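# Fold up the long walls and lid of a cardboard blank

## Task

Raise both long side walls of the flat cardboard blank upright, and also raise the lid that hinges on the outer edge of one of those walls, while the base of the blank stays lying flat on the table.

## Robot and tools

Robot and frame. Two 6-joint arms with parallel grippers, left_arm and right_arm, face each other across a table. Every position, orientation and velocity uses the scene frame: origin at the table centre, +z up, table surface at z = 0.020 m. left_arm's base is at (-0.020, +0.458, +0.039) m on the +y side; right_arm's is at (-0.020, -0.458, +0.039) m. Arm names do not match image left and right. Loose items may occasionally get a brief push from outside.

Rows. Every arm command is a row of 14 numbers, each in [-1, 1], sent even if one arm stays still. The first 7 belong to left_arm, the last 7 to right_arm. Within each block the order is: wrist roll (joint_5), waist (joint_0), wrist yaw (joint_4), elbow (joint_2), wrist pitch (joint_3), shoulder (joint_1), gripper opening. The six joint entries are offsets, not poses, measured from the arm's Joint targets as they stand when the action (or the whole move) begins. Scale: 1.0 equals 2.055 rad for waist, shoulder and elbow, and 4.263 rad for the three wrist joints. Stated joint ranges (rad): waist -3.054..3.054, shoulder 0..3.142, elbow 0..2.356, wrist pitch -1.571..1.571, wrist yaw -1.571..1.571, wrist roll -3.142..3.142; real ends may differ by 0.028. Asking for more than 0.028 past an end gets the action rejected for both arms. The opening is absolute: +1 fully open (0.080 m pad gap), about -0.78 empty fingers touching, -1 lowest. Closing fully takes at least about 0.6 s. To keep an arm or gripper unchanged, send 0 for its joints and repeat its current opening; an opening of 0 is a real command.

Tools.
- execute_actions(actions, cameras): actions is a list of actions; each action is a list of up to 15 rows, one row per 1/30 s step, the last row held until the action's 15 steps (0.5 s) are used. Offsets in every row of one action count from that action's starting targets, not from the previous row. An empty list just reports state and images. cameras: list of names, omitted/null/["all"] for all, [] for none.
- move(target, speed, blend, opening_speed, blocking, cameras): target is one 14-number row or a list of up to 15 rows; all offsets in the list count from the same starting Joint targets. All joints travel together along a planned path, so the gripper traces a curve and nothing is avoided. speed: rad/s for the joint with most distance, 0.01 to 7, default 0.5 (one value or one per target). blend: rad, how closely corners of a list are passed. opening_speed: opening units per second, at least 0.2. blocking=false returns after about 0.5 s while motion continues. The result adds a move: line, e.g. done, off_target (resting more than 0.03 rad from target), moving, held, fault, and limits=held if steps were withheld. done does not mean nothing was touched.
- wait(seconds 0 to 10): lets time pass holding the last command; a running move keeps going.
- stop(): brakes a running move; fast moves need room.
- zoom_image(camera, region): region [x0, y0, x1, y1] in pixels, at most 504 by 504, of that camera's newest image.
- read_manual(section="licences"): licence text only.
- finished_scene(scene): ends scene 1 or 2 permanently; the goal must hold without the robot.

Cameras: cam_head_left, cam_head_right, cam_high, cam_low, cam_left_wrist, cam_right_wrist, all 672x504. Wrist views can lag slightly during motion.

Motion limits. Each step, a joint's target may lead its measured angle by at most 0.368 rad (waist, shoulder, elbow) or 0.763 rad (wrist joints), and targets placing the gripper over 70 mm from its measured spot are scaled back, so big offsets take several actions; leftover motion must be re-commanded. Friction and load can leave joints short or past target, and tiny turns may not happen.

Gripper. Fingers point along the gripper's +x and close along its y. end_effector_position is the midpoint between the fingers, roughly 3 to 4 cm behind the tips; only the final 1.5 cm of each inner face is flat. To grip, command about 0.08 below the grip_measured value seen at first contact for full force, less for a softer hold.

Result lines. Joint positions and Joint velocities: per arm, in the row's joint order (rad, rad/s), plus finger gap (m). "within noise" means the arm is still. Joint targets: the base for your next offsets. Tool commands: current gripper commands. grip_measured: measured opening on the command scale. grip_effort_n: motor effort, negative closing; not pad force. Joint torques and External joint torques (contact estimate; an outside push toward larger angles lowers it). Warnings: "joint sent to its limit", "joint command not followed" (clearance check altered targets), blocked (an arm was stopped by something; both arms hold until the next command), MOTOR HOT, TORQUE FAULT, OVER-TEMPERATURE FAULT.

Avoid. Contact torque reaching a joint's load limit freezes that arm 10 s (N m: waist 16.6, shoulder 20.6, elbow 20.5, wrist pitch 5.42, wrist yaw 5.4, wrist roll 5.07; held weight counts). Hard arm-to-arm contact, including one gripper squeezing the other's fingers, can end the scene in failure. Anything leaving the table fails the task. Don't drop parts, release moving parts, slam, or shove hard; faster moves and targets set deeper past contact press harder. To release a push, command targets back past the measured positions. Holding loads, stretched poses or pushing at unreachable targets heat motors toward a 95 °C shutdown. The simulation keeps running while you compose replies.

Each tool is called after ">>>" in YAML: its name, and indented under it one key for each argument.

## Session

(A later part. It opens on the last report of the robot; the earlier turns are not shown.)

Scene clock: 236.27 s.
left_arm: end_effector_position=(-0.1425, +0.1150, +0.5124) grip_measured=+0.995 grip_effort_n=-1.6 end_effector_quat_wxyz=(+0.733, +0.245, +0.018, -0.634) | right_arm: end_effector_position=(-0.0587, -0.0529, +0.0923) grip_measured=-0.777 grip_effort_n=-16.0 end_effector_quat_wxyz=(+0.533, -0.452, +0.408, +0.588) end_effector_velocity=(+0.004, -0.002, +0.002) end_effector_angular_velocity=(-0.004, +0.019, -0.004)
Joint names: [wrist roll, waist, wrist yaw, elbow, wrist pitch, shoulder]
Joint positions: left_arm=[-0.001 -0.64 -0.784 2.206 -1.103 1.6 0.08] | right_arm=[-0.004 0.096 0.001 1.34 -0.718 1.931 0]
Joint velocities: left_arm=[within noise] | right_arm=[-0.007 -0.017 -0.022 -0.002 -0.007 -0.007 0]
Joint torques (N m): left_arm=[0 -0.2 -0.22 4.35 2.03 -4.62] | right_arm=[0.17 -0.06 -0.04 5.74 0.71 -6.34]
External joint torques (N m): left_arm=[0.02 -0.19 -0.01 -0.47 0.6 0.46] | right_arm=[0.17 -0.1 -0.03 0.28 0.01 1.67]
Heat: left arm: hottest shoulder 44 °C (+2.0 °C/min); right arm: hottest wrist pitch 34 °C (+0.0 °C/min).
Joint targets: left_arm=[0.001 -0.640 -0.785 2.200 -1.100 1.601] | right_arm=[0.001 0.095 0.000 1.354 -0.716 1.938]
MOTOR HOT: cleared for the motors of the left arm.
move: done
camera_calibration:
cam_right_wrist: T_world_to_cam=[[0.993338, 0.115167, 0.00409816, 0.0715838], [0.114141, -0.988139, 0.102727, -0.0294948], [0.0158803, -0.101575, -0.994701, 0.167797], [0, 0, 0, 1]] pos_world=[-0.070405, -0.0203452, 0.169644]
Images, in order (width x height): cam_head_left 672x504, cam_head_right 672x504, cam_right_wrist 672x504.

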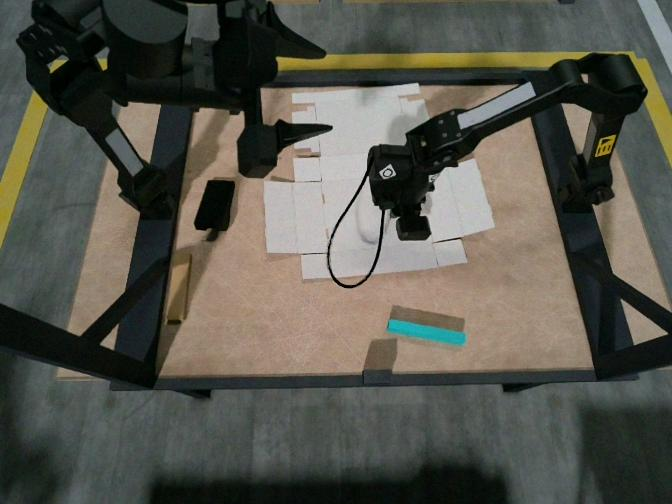

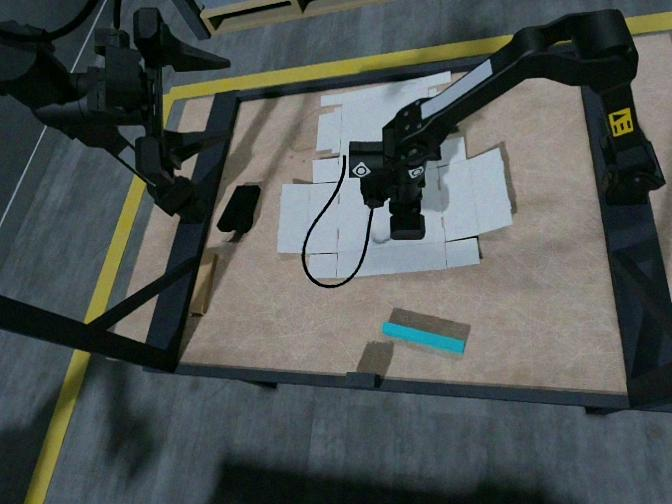

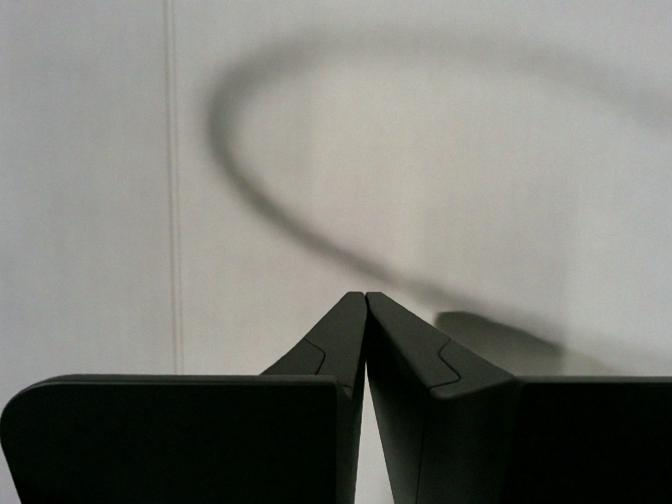

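>>> move:
  target: [0,0,0,0,0,0,1,0,0,0,-0.0311,0.0257,0.0224,-0.78]
  speed: 0.3
  cameras: ["cam_right_wrist"]

>>> move:
  target: [0,0,0,0,0,0,1,0,0,0,-0.0104,0.0086,0.0074,-0.78]
  speed: 0.15
  cameras: ["cam_right_wrist"]

Scene clock: 240.17 s.
left_arm: end_effector_position=(-0.1425, +0.1150, +0.5124) grip_measured=+0.995 grip_effort_n=-1.6 end_effector_quat_wxyz=(+0.733, +0.245, +0.018, -0.634) | right_arm: end_effector_position=(-0.0593, -0.0465, +0.0685) grip_measured=-0.777 grip_effort_n=-16.0 end_effector_quat_wxyz=(+0.537, -0.446, +0.403, +0.592)
Joint names: [wrist roll, waist, wrist yaw, elbow, wrist pitch, shoulder]
Joint positions: left_arm=[-0.001 -0.64 -0.784 2.206 -1.103 1.6 0.08] | right_arm=[-0.004 0.096 0.001 1.296 -0.61 1.975 0]
Joint velocities: within noise
Joint torques (N m): left_arm=[0 0 -0.22 4.4 2.01 -4.68] | right_arm=[0.17 -0.23 -0.04 3.68 0.78 -6.29]
External joint torques (N m): left_arm=[0.01 0 -0.01 -0.29 0.6 0.19] | right_arm=[0.17 -0.19 -0.04 -1.65 0.05 1.85]
Heat: left arm: hottest shoulder 44 °C (+1.0 °C/min); right arm: hottest wrist pitch 34 °C (+0.0 °C/min).
Joint targets: left_arm=[0.001 -0.640 -0.785 2.200 -1.100 1.601] | right_arm=[0.000 0.095 0.000 1.290 -0.607 1.984]
move: done
camera_calibration:
cam_right_wrist: T_world_to_cam=[[0.993342, 0.115119, 0.00451208, 0.0715507], [0.114355, -0.989995, 0.0826545, -0.0193457], [0.013982, -0.0815882, -0.996568, 0.145765], [0, 0, 0, 1]] pos_world=[-0.0709001, -0.0154963, 0.146541]
Images, in order (width x height): cam_right_wrist 672x504.

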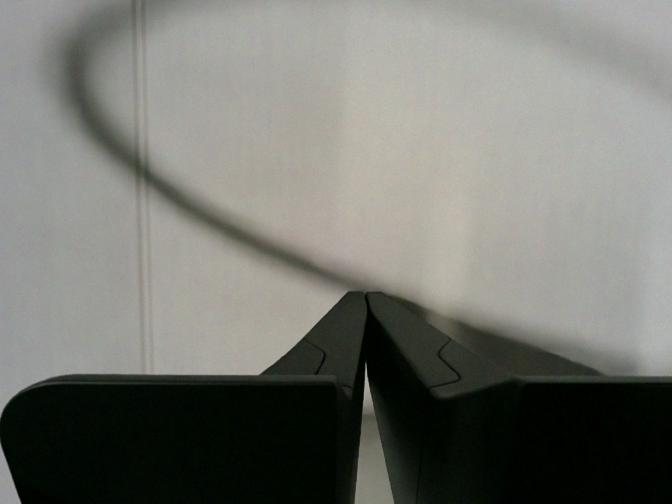

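Scene clock: 240.93 s.
left_arm: end_effector_position=(-0.1425, +0.1150, +0.5124) grip_measured=+0.995 grip_effort_n=-1.6 end_effector_quat_wxyz=(+0.733, +0.245, +0.018, -0.634) | right_arm: end_effector_position=(-0.0596, -0.0433, +0.0662) grip_measured=-0.777 grip_effort_n=-16.0 end_effector_quat_wxyz=(+0.541, -0.440, +0.397, +0.597)
Joint names: [wrist roll, waist, wrist yaw, elbow, wrist pitch, shoulder]
Joint positions: left_arm=[-0.001 -0.64 -0.784 2.206 -1.103 1.6 0.08] | right_arm=[-0.004 0.096 0.001 1.282 -0.573 1.977 0]
Joint velocities: within noise
Joint torques (N m): left_arm=[0.07 0.21 -0.28 4.3 1.99 -4.45] | right_arm=[0.17 -0.11 -0.04 2.85 0.81 -4.87]
External joint torques (N m): left_arm=[0.08 0.23 -0.06 -0.52 0.56 0.6] | right_arm=[0.17 -0.06 -0.04 -2.46 0.04 3.25]
Heat: left arm: hottest shoulder 43 °C (+0.0 °C/min); right arm: hottest wrist pitch 34 °C (+0.0 °C/min).
Joint targets: left_arm=[0.001 -0.640 -0.785 2.200 -1.100 1.601] | right_arm=[0.000 0.095 0.000 1.268 -0.570 1.999]
move: done
camera_calibration:
cam_right_wrist: T_world_to_cam=[[0.993356, 0.114981, 0.00486813, 0.0714215], [0.114469, -0.99153, 0.0613611, -0.0145989], [0.0118822, -0.0603962, -0.998104, 0.144663], [0, 0, 0, 1]] pos_world=[-0.0709948, -0.0139502, 0.144937]
Images, in order (width x height): cam_right_wrist 672x504.

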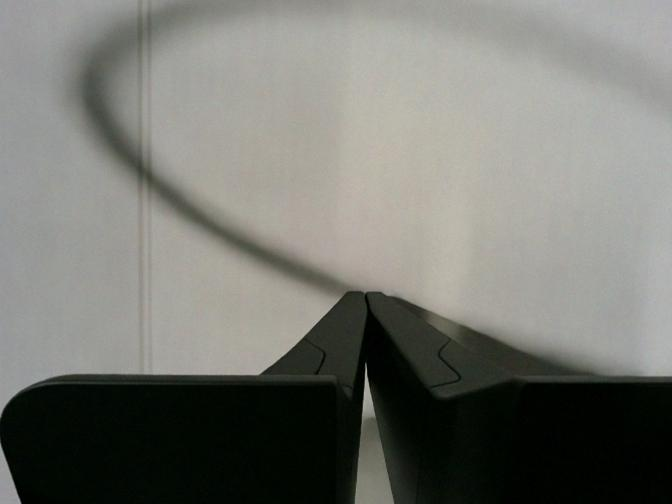

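>>> move:
  target:
    - [0,-0.0273,0,-0.0881,-0.0532,0.3221,1,0,0,0,-0.006,0.003,0.005,-0.78]
    - [0,-0.0273,0,-0.2006,0.01356,0.3481,1,0,0,0,-0.006,0.003,0.005,-0.78]
  speed: [0.7,0.4]
  cameras: ["cam_left_wrist","cam_head_left"]

>>> zoom_image:
  camera: "cam_left_wrist"
  region: [370, 150, 672, 504]

Scene clock: 255.80 s.
left_arm: end_effector_position=(-0.2222, +0.0497, +0.0937) grip_measured=+0.995 grip_effort_n=-1.6 end_effector_quat_wxyz=(+0.524, +0.703, +0.032, -0.480) | right_arm: end_effector_position=(-0.0598, -0.0427, +0.0647) grip_measured=-0.777 grip_effort_n=-16.5 end_effector_quat_wxyz=(+0.543, -0.438, +0.395, +0.598)
Joint names: [wrist roll, waist, wrist yaw, elbow, wrist pitch, shoulder]
Joint positions: left_arm=[0 -0.696 -0.784 1.794 -1.043 2.313 0.08] | right_arm=[-0.004 0.096 0.002 1.275 -0.558 1.977 0]
Joint velocities: within noise
Joint torques (N m): left_arm=[-0.03 0.06 -0.44 4.49 0.69 -8.53] | right_arm=[0.17 -0.13 -0.06 2.41 0.71 -3.92]
External joint torques (N m): left_arm=[0 0.11 0 -0.8 0.35 1.68] | right_arm=[0.17 -0.16 -0.05 -2.91 -0.06 4.25]
Heat: left arm: hottest shoulder 42 °C (-9.0 °C/min); right arm: hottest wrist pitch 34 °C (+0.0 °C/min).
Joint targets: left_arm=[0.001 -0.696 -0.785 1.788 -1.042 2.316] | right_arm=[0.000 0.095 0.000 1.256 -0.557 2.009]
move: off_target (right_arm); right_arm: the shoulder is farthest, 0.032 rad from its target
camera_calibration:
cam_left_wrist: T_world_to_cam=[[-0.541859, 0.461486, -0.702438, -0.0700976], [0.408617, 0.874995, 0.259647, 0.0462316], [0.734453, -0.146336, -0.662695, 0.309423], [0, 0, 0, 1]] pos_world=[-0.284131, 0.0371763, 0.14381]
Images, in order (width x height): cam_head_left 672x504, cam_left_wrist 672x504.

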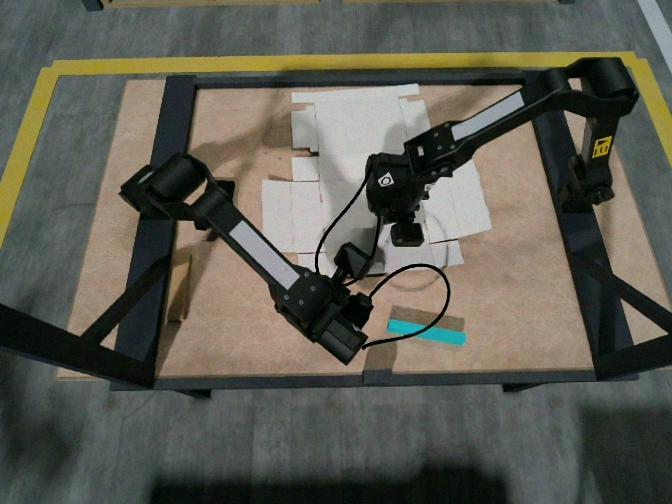

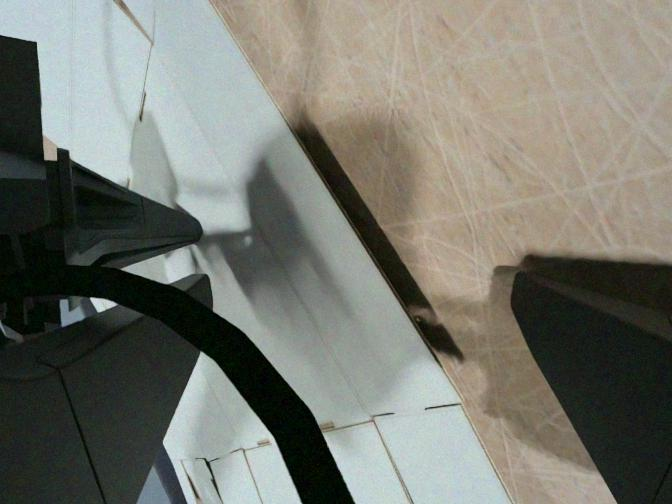

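Scaled by 1.424 from the camera's 672x504 image, which has a finer 960x720 frame.

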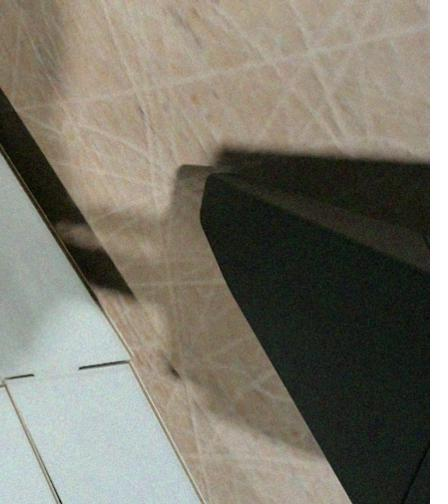

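>>> move:
  target: [0,0.056,0,0.0133,-0.0012,0.0109,1,0,0,0,0,0,0,-0.78]
  speed: 0.15
  cameras: ["cam_left_wrist"]

>>> zoom_image:
  camera: "cam_left_wrist"
  region: [370, 150, 672, 504]

Scene clock: 259.67 s.
left_arm: end_effector_position=(-0.1814, +0.0313, +0.0891) grip_measured=+0.995 grip_effort_n=-1.6 end_effector_quat_wxyz=(+0.543, +0.703, +0.070, -0.453) | right_arm: end_effector_position=(-0.0598, -0.0427, +0.0647) grip_measured=-0.777 grip_effort_n=-16.0 end_effector_quat_wxyz=(+0.543, -0.438, +0.395, +0.598)
Joint names: [wrist roll, waist, wrist yaw, elbow, wrist pitch, shoulder]
Joint positions: left_arm=[0 -0.596 -0.777 1.803 -1.047 2.326 0.08] | right_arm=[-0.004 0.096 0.002 1.275 -0.558 1.977 0]
Joint velocities: within noise
Joint torques (N m): left_arm=[0.01 1.57 -0.62 6.24 0.55 -7.77] | right_arm=[0.16 -0.13 -0.07 2.41 0.7 -3.91]
External joint torques (N m): left_arm=[0.04 1.56 -0.18 0.97 0.22 2.49] | right_arm=[0.16 -0.11 -0.08 -3.09 -0.13 4.4]
Heat: left arm: hottest shoulder 43 °C (-9.1 °C/min); right arm: hottest wrist pitch 34 °C (+0.0 °C/min).
Joint targets: left_arm=[0.001 -0.581 -0.785 1.815 -1.047 2.339] | right_arm=[0.000 0.095 0.000 1.256 -0.557 2.009]
move: off_target (right_arm); right_arm: the shoulder is farthest, 0.032 rad from its target
camera_calibration:
cam_left_wrist: T_world_to_cam=[[-0.586108, 0.412861, -0.697153, -0.0496284], [0.319237, 0.908506, 0.269639, 0.0286595], [0.744691, -0.06452, -0.664283, 0.273154], [0, 0, 0, 1]] pos_world=[-0.241652, 0.0120762, 0.139126]
Images, in order (width x height): cam_left_wrist 672x504.

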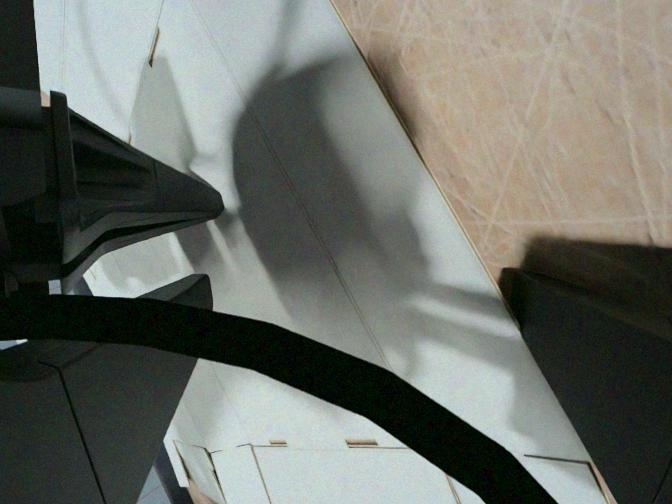

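Scaled by 1.424 from the camera's 672x504 image, which has a finer 960x720 frame.

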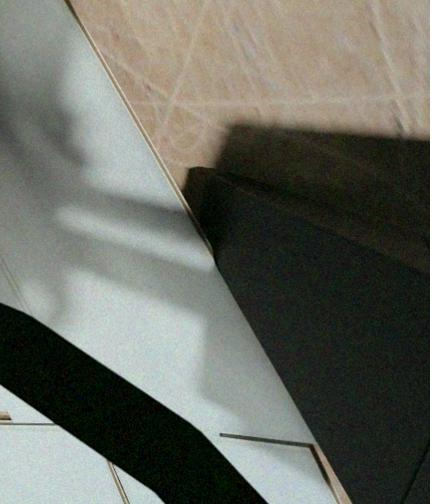

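>>> move:
  target:
    - [0,0.0074,0,0.0138,-0.01466,-0.01674,1,0,0,0,0,0,0,-0.78]
    - [0,0.0187,0,0.01645,-0.02243,-0.0302,1,0,0,0,0,0,0,-0.78]
  speed: 0.12
  cameras: ["cam_left_wrist","cam_head_left","cam_low"]

>>> zoom_image:
  camera: "cam_low"
  region: [250, 210, 430, 290]

Scene clock: 270.90 s.
left_arm: end_effector_position=(-0.1647, +0.0359, +0.1033) grip_measured=+0.995 grip_effort_n=-1.6 end_effector_quat_wxyz=(+0.533, +0.718, +0.090, -0.439) | right_arm: end_effector_position=(-0.0557, -0.0421, +0.0648) grip_measured=-0.777 grip_effort_n=-15.1 end_effector_quat_wxyz=(+0.547, -0.438, +0.394, +0.594)
Joint names: [wrist roll, waist, wrist yaw, elbow, wrist pitch, shoulder]
Joint positions: left_arm=[0 -0.565 -0.758 1.827 -1.141 2.303 0.08] | right_arm=[-0.004 0.089 0.01 1.275 -0.557 1.977 0]
Joint velocities: within noise
Joint torques (N m): left_arm=[-0.05 2.34 -1.3 7.38 0.4 -11.68] | right_arm=[0.17 0.4 -0.38 2.41 0.64 -3.9]
External joint torques (N m): left_arm=[-0.02 2.42 -0.88 2.15 0.15 -1.58] | right_arm=[0.17 0.5 -0.39 -3.02 -0.17 4.41]
Heat: left arm: hottest shoulder 42 °C (-11.0 °C/min); right arm: hottest wrist pitch 34 °C (+0.0 °C/min).
Joint targets: left_arm=[0.000 -0.543 -0.785 1.849 -1.143 2.276] | right_arm=[0.000 0.095 0.000 1.256 -0.557 2.009]
move: off_target (right_arm); right_arm: the shoulder is farthest, 0.032 rad from its target
camera_calibration:
cam_left_wrist: T_world_to_cam=[[-0.592956, 0.428107, -0.682003, -0.0351252], [0.287795, 0.90369, 0.317045, 0.00554165], [0.752049, -0.00828338, -0.659055, 0.269112], [0, 0, 0, 1]] pos_world=[-0.224808, 0.0122585, 0.151647]
Images, in order (width x height): cam_head_left 672x504, cam_low 672x504, cam_left_wrist 672x504.

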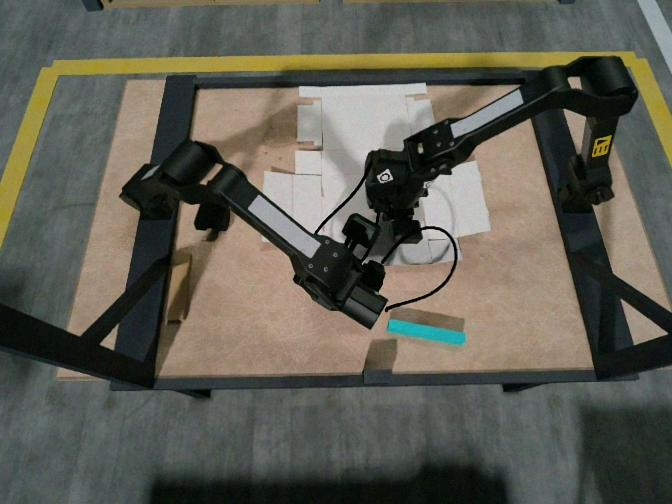

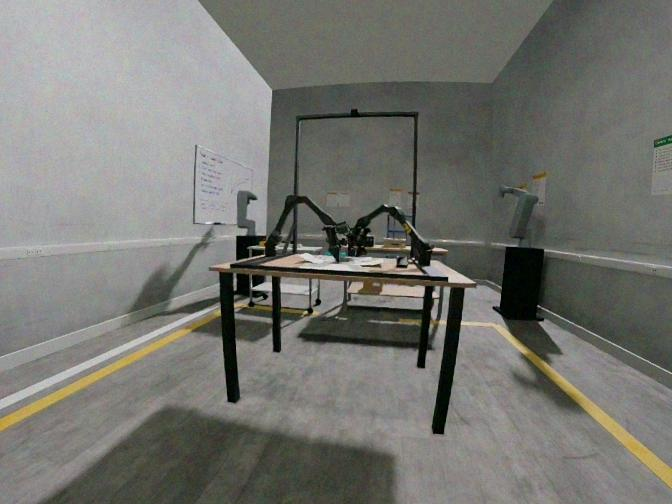

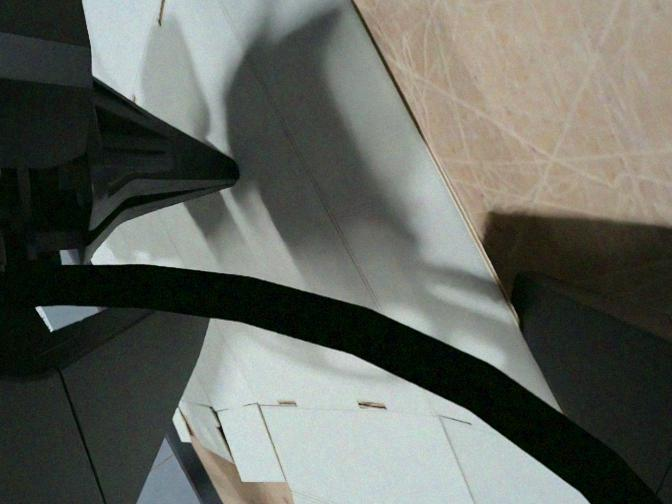

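Scaled by 2.800 from the camera's 672x504 image, which has a finer 960x720 frame.

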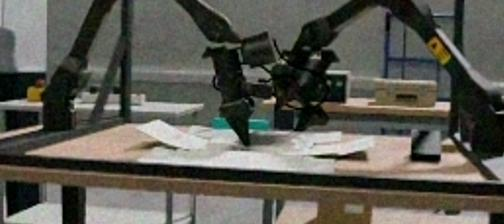

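>>> move:
  target: [0,0.002,0,0.0117,-0.0077,-0.0044,1,0,0,0,0,0,0,-0.78]
  speed: 0.12
  cameras: ["cam_left_wrist","cam_head_right"]

>>> zoom_image:
  camera: "cam_head_right"
  region: [260, 70, 530, 300]

Scene clock: 274.70 s.
left_arm: end_effector_position=(-0.1620, +0.0362, +0.1109) grip_measured=+0.995 grip_effort_n=-1.6 end_effector_quat_wxyz=(+0.532, +0.720, +0.092, -0.436) | right_arm: end_effector_position=(-0.0553, -0.0421, +0.0648) grip_measured=-0.777 grip_effort_n=-15.1 end_effector_quat_wxyz=(+0.548, -0.438, +0.394, +0.594)
Joint names: [wrist roll, waist, wrist yaw, elbow, wrist pitch, shoulder]
Joint positions: left_arm=[0 -0.56 -0.757 1.847 -1.175 2.296 0.08] | right_arm=[-0.004 0.088 0.01 1.275 -0.557 1.977 0]
Joint velocities: within noise
Joint torques (N m): left_arm=[-0.03 2.18 -1.25 7.61 0.49 -12.11] | right_arm=[0.16 0.48 -0.4 2.42 0.64 -3.9]
External joint torques (N m): left_arm=[0.01 2.19 -0.82 2.3 0.23 -1.97] | right_arm=[0.16 0.48 -0.4 -2.97 -0.16 4.38]
Heat: left arm: hottest shoulder 43 °C (-9.0 °C/min); right arm: hottest wrist pitch 34 °C (+0.0 °C/min).
Joint targets: left_arm=[0.000 -0.538 -0.785 1.873 -1.176 2.267] | right_arm=[0.000 0.095 0.000 1.256 -0.557 2.009]
move: off_target (right_arm); right_arm: the shoulder is farthest, 0.032 rad from its target
camera_calibration:
cam_left_wrist: T_world_to_cam=[[-0.592511, 0.429774, -0.681341, -0.0285097], [0.282166, 0.902936, 0.324173, 0.000413653], [0.754529, -0.000175634, -0.656267, 0.271842], [0, 0, 0, 1]] pos_world=[-0.222122, 0.011927, 0.158842]
Images, in order (width x height): cam_head_right 672x504, cam_left_wrist 672x504.

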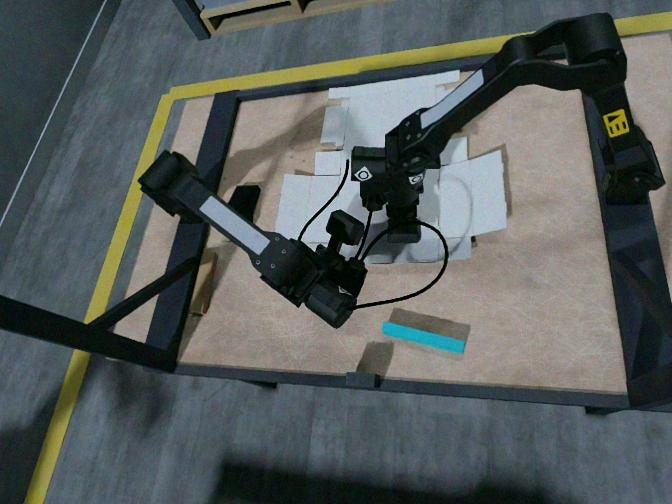

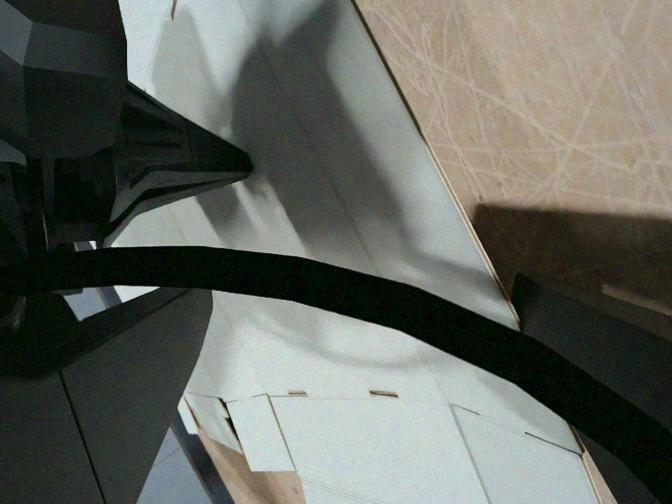

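Scaled by 1.867 from the camera's 672x504 image, which has a finer 960x720 frame.

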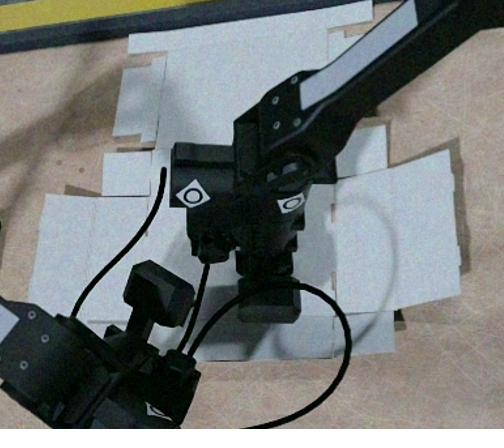

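>>> move:
  target: [0,0.0117,0,0.0161,-0.0164,-0.0175,1,0,0,0,0,0,0,-0.78]
  speed: 0.12
  cameras: ["cam_left_wrist","cam_head_right","cam_right_wrist"]

>>> zoom_image:
  camera: "cam_head_right"
  region: [260, 70, 530, 300]

Scene clock: 279.67 s.
left_arm: end_effector_position=(-0.1489, +0.0364, +0.1332) grip_measured=+0.995 grip_effort_n=-1.6 end_effector_quat_wxyz=(+0.537, +0.719, +0.102, -0.429) | right_arm: end_effector_position=(-0.0553, -0.0421, +0.0648) grip_measured=-0.777 grip_effort_n=-15.1 end_effector_quat_wxyz=(+0.548, -0.438, +0.394, +0.594)
Joint names: [wrist roll, waist, wrist yaw, elbow, wrist pitch, shoulder]
Joint positions: left_arm=[0 -0.534 -0.757 1.879 -1.244 2.262 0.08] | right_arm=[-0.004 0.088 0.01 1.275 -0.557 1.977 0]
Joint velocities: within noise
Joint torques (N m): left_arm=[-0.03 1.81 -1.28 7.92 0.45 -12.03] | right_arm=[0.16 0.52 -0.39 2.43 0.63 -3.89]
External joint torques (N m): left_arm=[0.01 1.88 -0.86 2.61 0.22 -2.08] | right_arm=[0.16 0.43 -0.39 -2.94 -0.15 4.35]
Heat: left arm: hottest shoulder 47 °C (-2.0 °C/min); right arm: hottest wrist yaw 34 °C (+0.0 °C/min).
Joint targets: left_arm=[0.000 -0.514 -0.785 1.906 -1.245 2.232] | right_arm=[0.000 0.095 0.000 1.256 -0.557 2.009]
move: off_target (left_arm, right_arm); left_arm: the shoulder is farthest, 0.031 rad from its target; right_arm: the shoulder is farthest, 0.032 rad from its target
camera_calibration:
cam_left_wrist: T_world_to_cam=[[-0.603142, 0.415786, -0.680692, -0.00680415], [0.25841, 0.909221, 0.326408, -0.014852], [0.754615, 0.0209722, -0.655832, 0.275873], [0, 0, 0, 1]] pos_world=[-0.208444, 0.0105472, 0.181142]
cam_right_wrist: T_world_to_cam=[[0.994377, 0.105001, 0.0137342, 0.0660627], [0.104122, -0.993103, 0.0538988, -0.0139352], [0.0192989, -0.0521657, -0.998452, 0.143911], [0, 0, 0, 1]] pos_world=[-0.0670176, -0.0132685, 0.143532]
Images, in order (width x height): cam_head_right 672x504, cam_left_wrist 672x504, cam_right_wrist 672x504.

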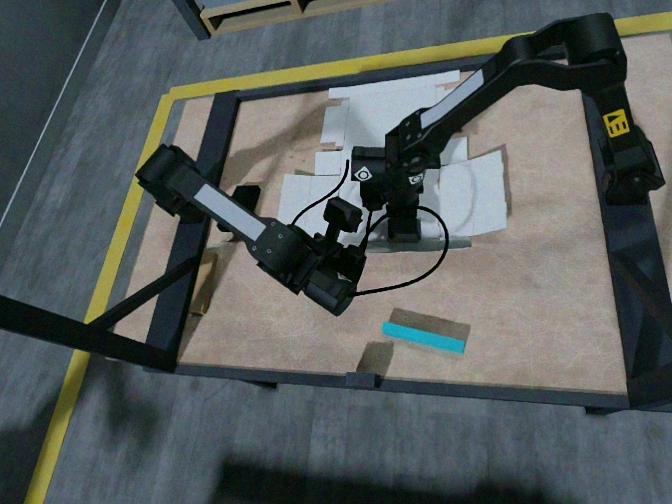

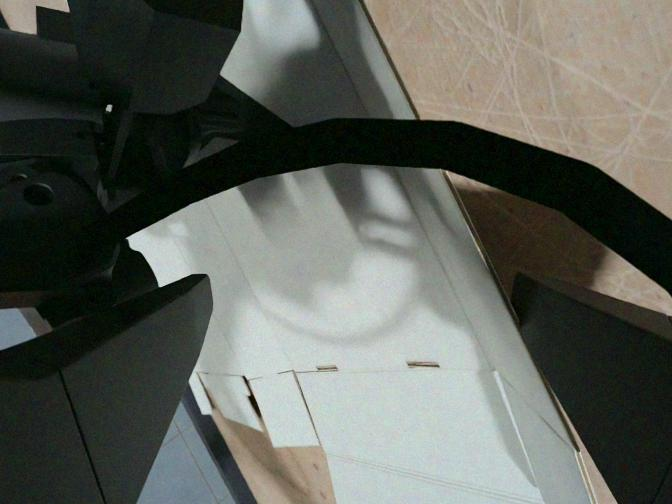

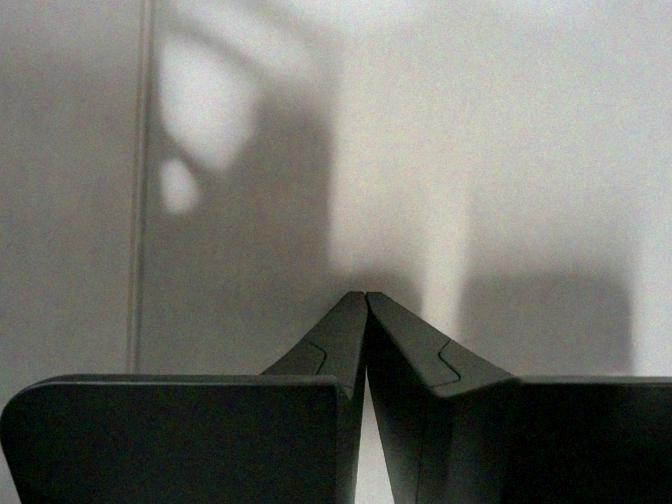

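Scaled by 1.867 from the camera's 672x504 image, which has a finer 960x720 frame.

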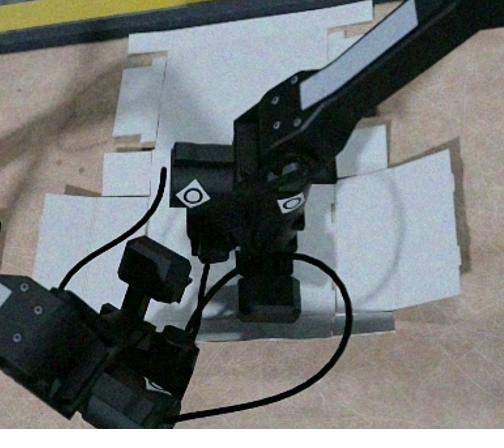

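>>> move:
  target: [0,0.0234,0,-0.0141,-0.0015,-0.0171,1,0,0,0,0,0,0,-0.78]
  speed: 0.12
  cameras: ["cam_left_wrist","cam_head_right","cam_right_wrist"]

>>> zoom_image:
  camera: "cam_head_right"
  region: [260, 70, 530, 300]

Scene clock: 283.97 s.
left_arm: end_effector_position=(-0.1304, +0.0334, +0.1474) grip_measured=+0.995 grip_effort_n=-1.6 end_effector_quat_wxyz=(+0.552, +0.708, +0.117, -0.424) | right_arm: end_effector_position=(-0.0552, -0.0421, +0.0648) grip_measured=-0.777 grip_effort_n=-14.7 end_effector_quat_wxyz=(+0.548, -0.438, +0.394, +0.594)
Joint names: [wrist roll, waist, wrist yaw, elbow, wrist pitch, shoulder]
Joint positions: left_arm=[0 -0.491 -0.752 1.878 -1.254 2.225 0.08] | right_arm=[-0.004 0.088 0.01 1.275 -0.557 1.977 0]
Joint velocities: within noise
Joint torques (N m): left_arm=[0.02 2.56 -1.43 5.29 0.67 -11.77] | right_arm=[0.16 0.5 -0.38 2.38 0.65 -3.89]
External joint torques (N m): left_arm=[0.06 2.48 -1 -0.1 0.39 -1.94] | right_arm=[0.16 0.52 -0.38 -3.02 -0.16 4.33]
Heat: left arm: hottest shoulder 50 °C (+2.0 °C/min); right arm: hottest wrist yaw 34 °C (+0.0 °C/min). Heating fast: the left arm's shoulder motor: a push or a pull is the cause, and it goes on while you think. Ease it with your next call, before anything else.
Joint targets: left_arm=[0.000 -0.466 -0.785 1.877 -1.252 2.196] | right_arm=[0.000 0.095 0.000 1.256 -0.557 2.009]
MOTOR HOT: the shoulder of the left arm reports 50 °C; the controller stops that arm at 95 °C. To cool a motor, set the load down, stop pushing, or move to a pose that needs little force.
move: off_target (left_arm, right_arm); left_arm: the wrist yaw is farthest, 0.033 rad from its target; right_arm: the shoulder is farthest, 0.032 rad from its target
camera_calibration:
cam_left_wrist: T_world_to_cam=[[-0.631068, 0.376156, -0.678424, 0.0126251], [0.224558, 0.925704, 0.304378, -0.0231124], [0.742514, 0.0397381, -0.668651, 0.270955], [0, 0, 0, 1]] pos_world=[-0.188031, 0.00587899, 0.196775]
cam_right_wrist: T_world_to_cam=[[0.994414, 0.104691, 0.0134501, 0.0660017], [0.103828, -0.993136, 0.0538624, -0.0139605], [0.0189967, -0.052165, -0.998458, 0.14389], [0, 0, 0, 1]] pos_world=[-0.066917, -0.0132684, 0.143532]
Images, in order (width x height): cam_head_right 672x504, cam_left_wrist 672x504, cam_right_wrist 672x504.

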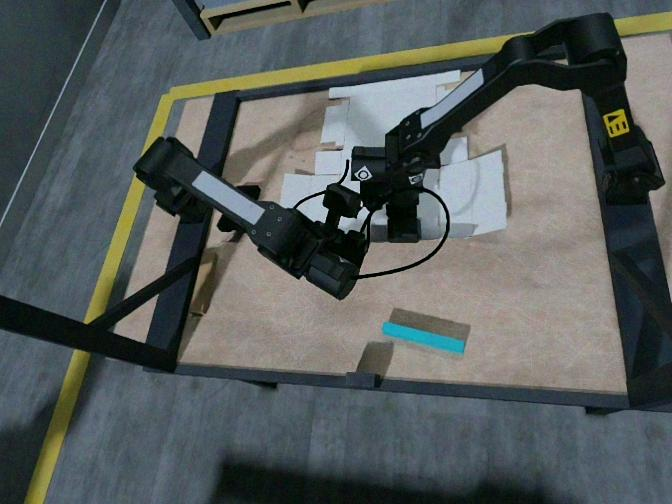

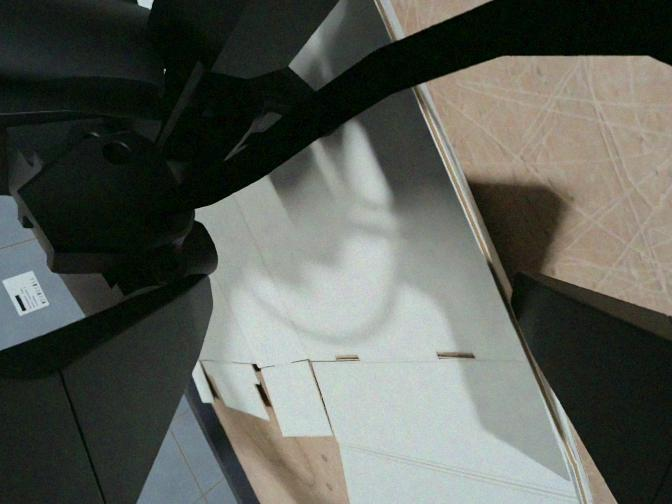

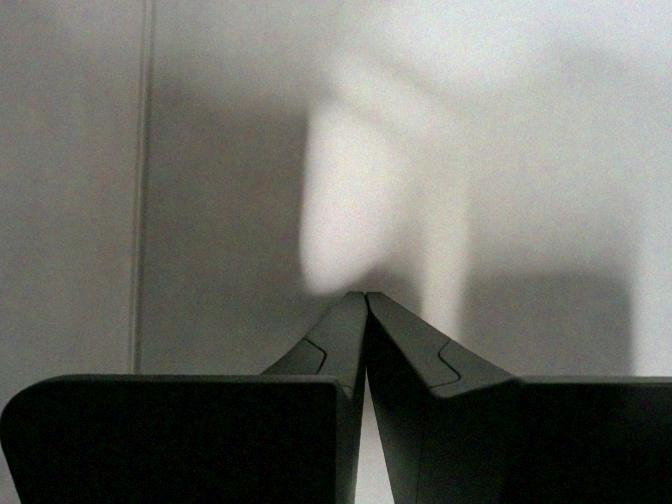

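Scaled by 1.867 from the camera's 672x504 image, which has a finer 960x720 frame.

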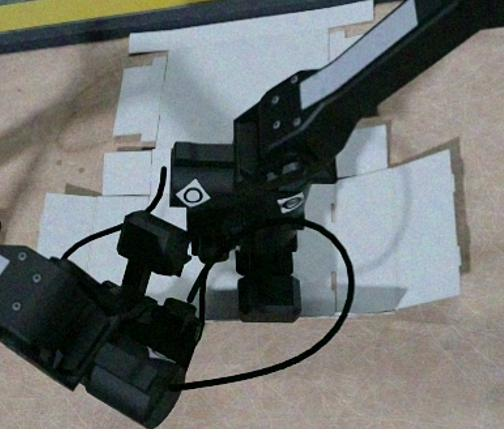

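>>> move:
  target: [0,0.0195,0,-0.0265,0.0086,-0.0087,1,0,0,0,0,0,0,-0.78]
  speed: 0.12
  cameras: ["cam_left_wrist","cam_head_right","cam_right_wrist"]

>>> zoom_image:
  camera: "cam_head_right"
  region: [260, 70, 530, 300]

Scene clock: 288.40 s.
left_arm: end_effector_position=(-0.1338, +0.0346, +0.1459) grip_measured=+0.995 grip_effort_n=-1.6 end_effector_quat_wxyz=(+0.548, +0.709, +0.118, -0.428) | right_arm: end_effector_position=(-0.0548, -0.0415, +0.0648) grip_measured=-0.777 grip_effort_n=-14.7 end_effector_quat_wxyz=(+0.548, -0.437, +0.394, +0.594)
Joint names: [wrist roll, waist, wrist yaw, elbow, wrist pitch, shoulder]
Joint positions: left_arm=[0 -0.498 -0.743 1.877 -1.254 2.227 0.08] | right_arm=[-0.004 0.087 0.009 1.275 -0.554 1.978 0]
Joint velocities: within noise
Joint torques (N m): left_arm=[-0.04 0.73 -0.67 5.4 0.52 -8.79] | right_arm=[0.16 0.56 -0.36 2.41 0.46 -3.94]
External joint torques (N m): left_arm=[0 0.65 -0.24 -0.03 0.24 1.11] | right_arm=[0.16 0.58 -0.36 -2.94 -0.32 4.27]
Heat: left arm: hottest shoulder 50 °C (+4.0 °C/min); right arm: hottest wrist yaw 34 °C (+0.0 °C/min). Fold the left arm in close to its base, or ease its load, before you think long.
Joint targets: left_arm=[0.000 -0.491 -0.752 1.877 -1.254 2.226] | right_arm=[0.000 0.095 0.000 1.256 -0.557 2.010]
MOTOR HOT: still on. The shoulder of the left arm reports 50 °C.
move: held (left_arm; a check stopped the path), off_target (right_arm); limits=held; left_arm: the waist is farthest, 0.072 rad from its target; right_arm: the shoulder is farthest, 0.031 rad from its target
joint command not followed: on one or more control steps a check withheld the commanded joint targets of the left arm, and it was not sent them on those steps.
cause: the commanded joint targets, or the way to them, would bring a part of the robot too close to another arm (a part of this arm just beyond the wrist roll and a part of the right arm just beyond the wrist pitch).
camera_calibration:
cam_left_wrist: T_world_to_cam=[[-0.633391, 0.383852, -0.671918, 0.00749289], [0.232282, 0.922568, 0.30808, -0.0224396], [0.738147, 0.0390605, -0.673508, 0.272529], [0, 0, 0, 1]] pos_world=[-0.191208, 0.00718083, 0.195498]
cam_right_wrist: T_world_to_cam=[[0.994529, 0.103635, 0.0131289, 0.0655009], [0.102832, -0.99336, 0.0515952, -0.0133692], [0.0183888, -0.0499628, -0.998582, 0.144006], [0, 0, 0, 1]] pos_world=[-0.0664159, -0.0128737, 0.143632]
Images, in order (width x height): cam_head_right 672x504, cam_left_wrist 672x504, cam_right_wrist 672x504.

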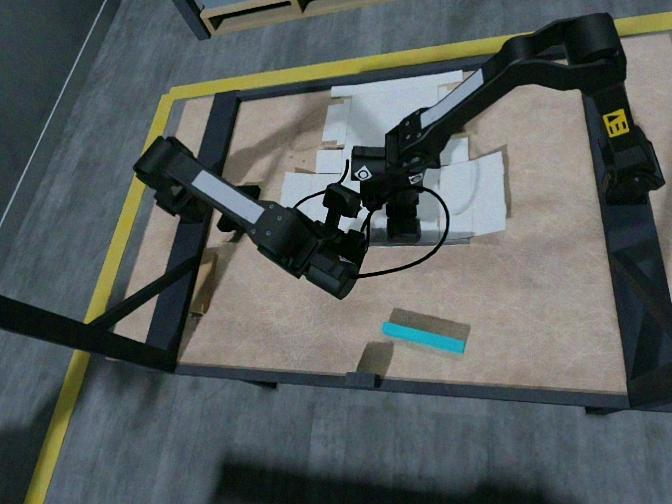

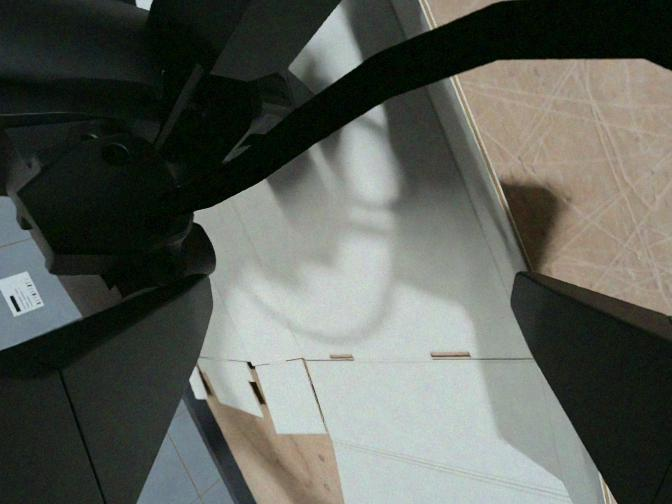

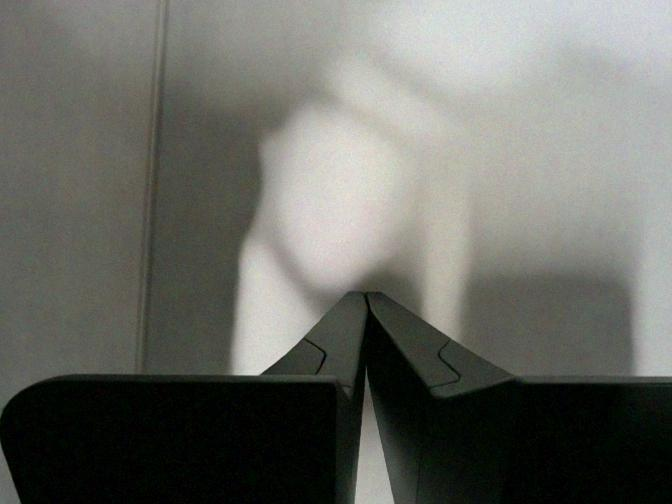

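Scaled by 1.867 from the camera's 672x504 image, which has a finer 960x720 frame.

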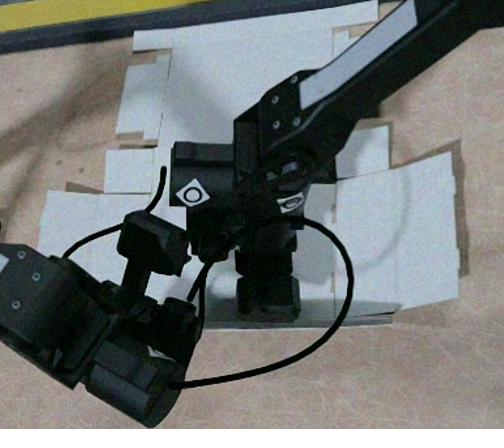

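>>> move:
  target: [0,0,0,0,0,0,1,0,0,0,0.0973,-0.0586,-0.0487,-0.78]
  speed: 0.3
  cameras: ["cam_head_left","cam_right_wrist","cam_left_wrist"]

Scene clock: 293.63 s.
left_arm: end_effector_position=(-0.1335, +0.0345, +0.1459) grip_measured=+0.995 grip_effort_n=-1.6 end_effector_quat_wxyz=(+0.549, +0.709, +0.118, -0.428) | right_arm: end_effector_position=(-0.0567, -0.0418, +0.1208) grip_measured=-0.777 grip_effort_n=-15.1 end_effector_quat_wxyz=(+0.540, -0.445, +0.403, +0.590)
Joint names: [wrist roll, waist, wrist yaw, elbow, wrist pitch, shoulder]
Joint positions: left_arm=[0 -0.497 -0.743 1.877 -1.254 2.227 0.08] | right_arm=[-0.004 0.089 0.003 1.444 -0.807 1.924 0]
Joint velocities: within noise
Joint torques (N m): left_arm=[-0.01 0.42 -0.64 5.27 0.56 -8.81] | right_arm=[0.16 0.41 -0.11 5.77 0.64 -8.66]
External joint torques (N m): left_arm=[0.02 0.5 -0.23 -0.13 0.26 1] | right_arm=[0.16 0.47 -0.11 0.06 -0.11 -0.46]
Heat: left arm: hottest shoulder 49 °C (+4.0 °C/min); right arm: hottest wrist yaw 34 °C (+0.0 °C/min). Fold the left arm in close to its base, or ease its load, before you think long.
Joint targets: left_arm=[0.000 -0.491 -0.752 1.877 -1.254 2.226] | right_arm=[0.000 0.095 0.000 1.456 -0.807 1.910]
MOTOR HOT: still on. The shoulder of the left arm reports 49 °C.
move: done
camera_calibration:
cam_left_wrist: T_world_to_cam=[[-0.633722, 0.383356, -0.671888, 0.00765631], [0.231556, 0.922749, 0.308086, -0.022556], [0.738091, 0.0396616, -0.673535, 0.272302], [0, 0, 0, 1]] pos_world=[-0.190908, 0.00707854, 0.195498]
cam_right_wrist: T_world_to_cam=[[0.994119, 0.108112, 0.00631213, 0.0677168], [0.107249, -0.990917, 0.0811208, -0.0195156], [0.015025, -0.0799668, -0.996684, 0.198342], [0, 0, 0, 1]] pos_world=[-0.0682056, -0.0107986, 0.19884]
Images, in order (width x height): cam_head_left 672x504, cam_left_wrist 672x504, cam_right_wrist 672x504.

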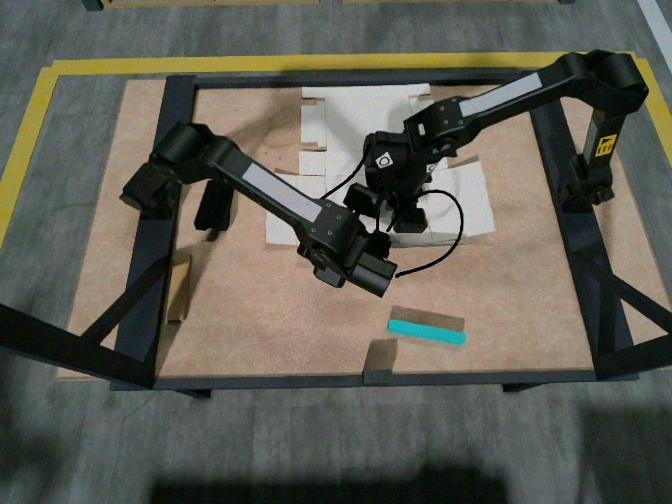

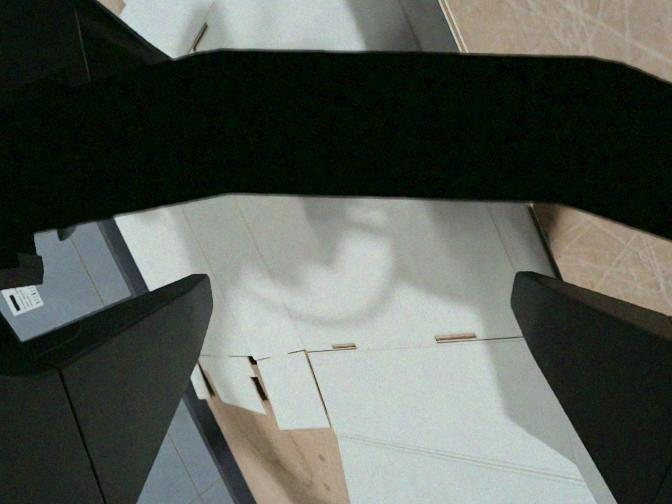

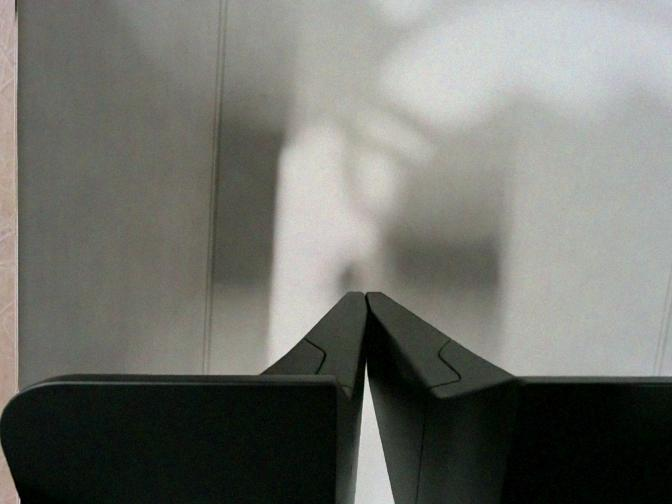

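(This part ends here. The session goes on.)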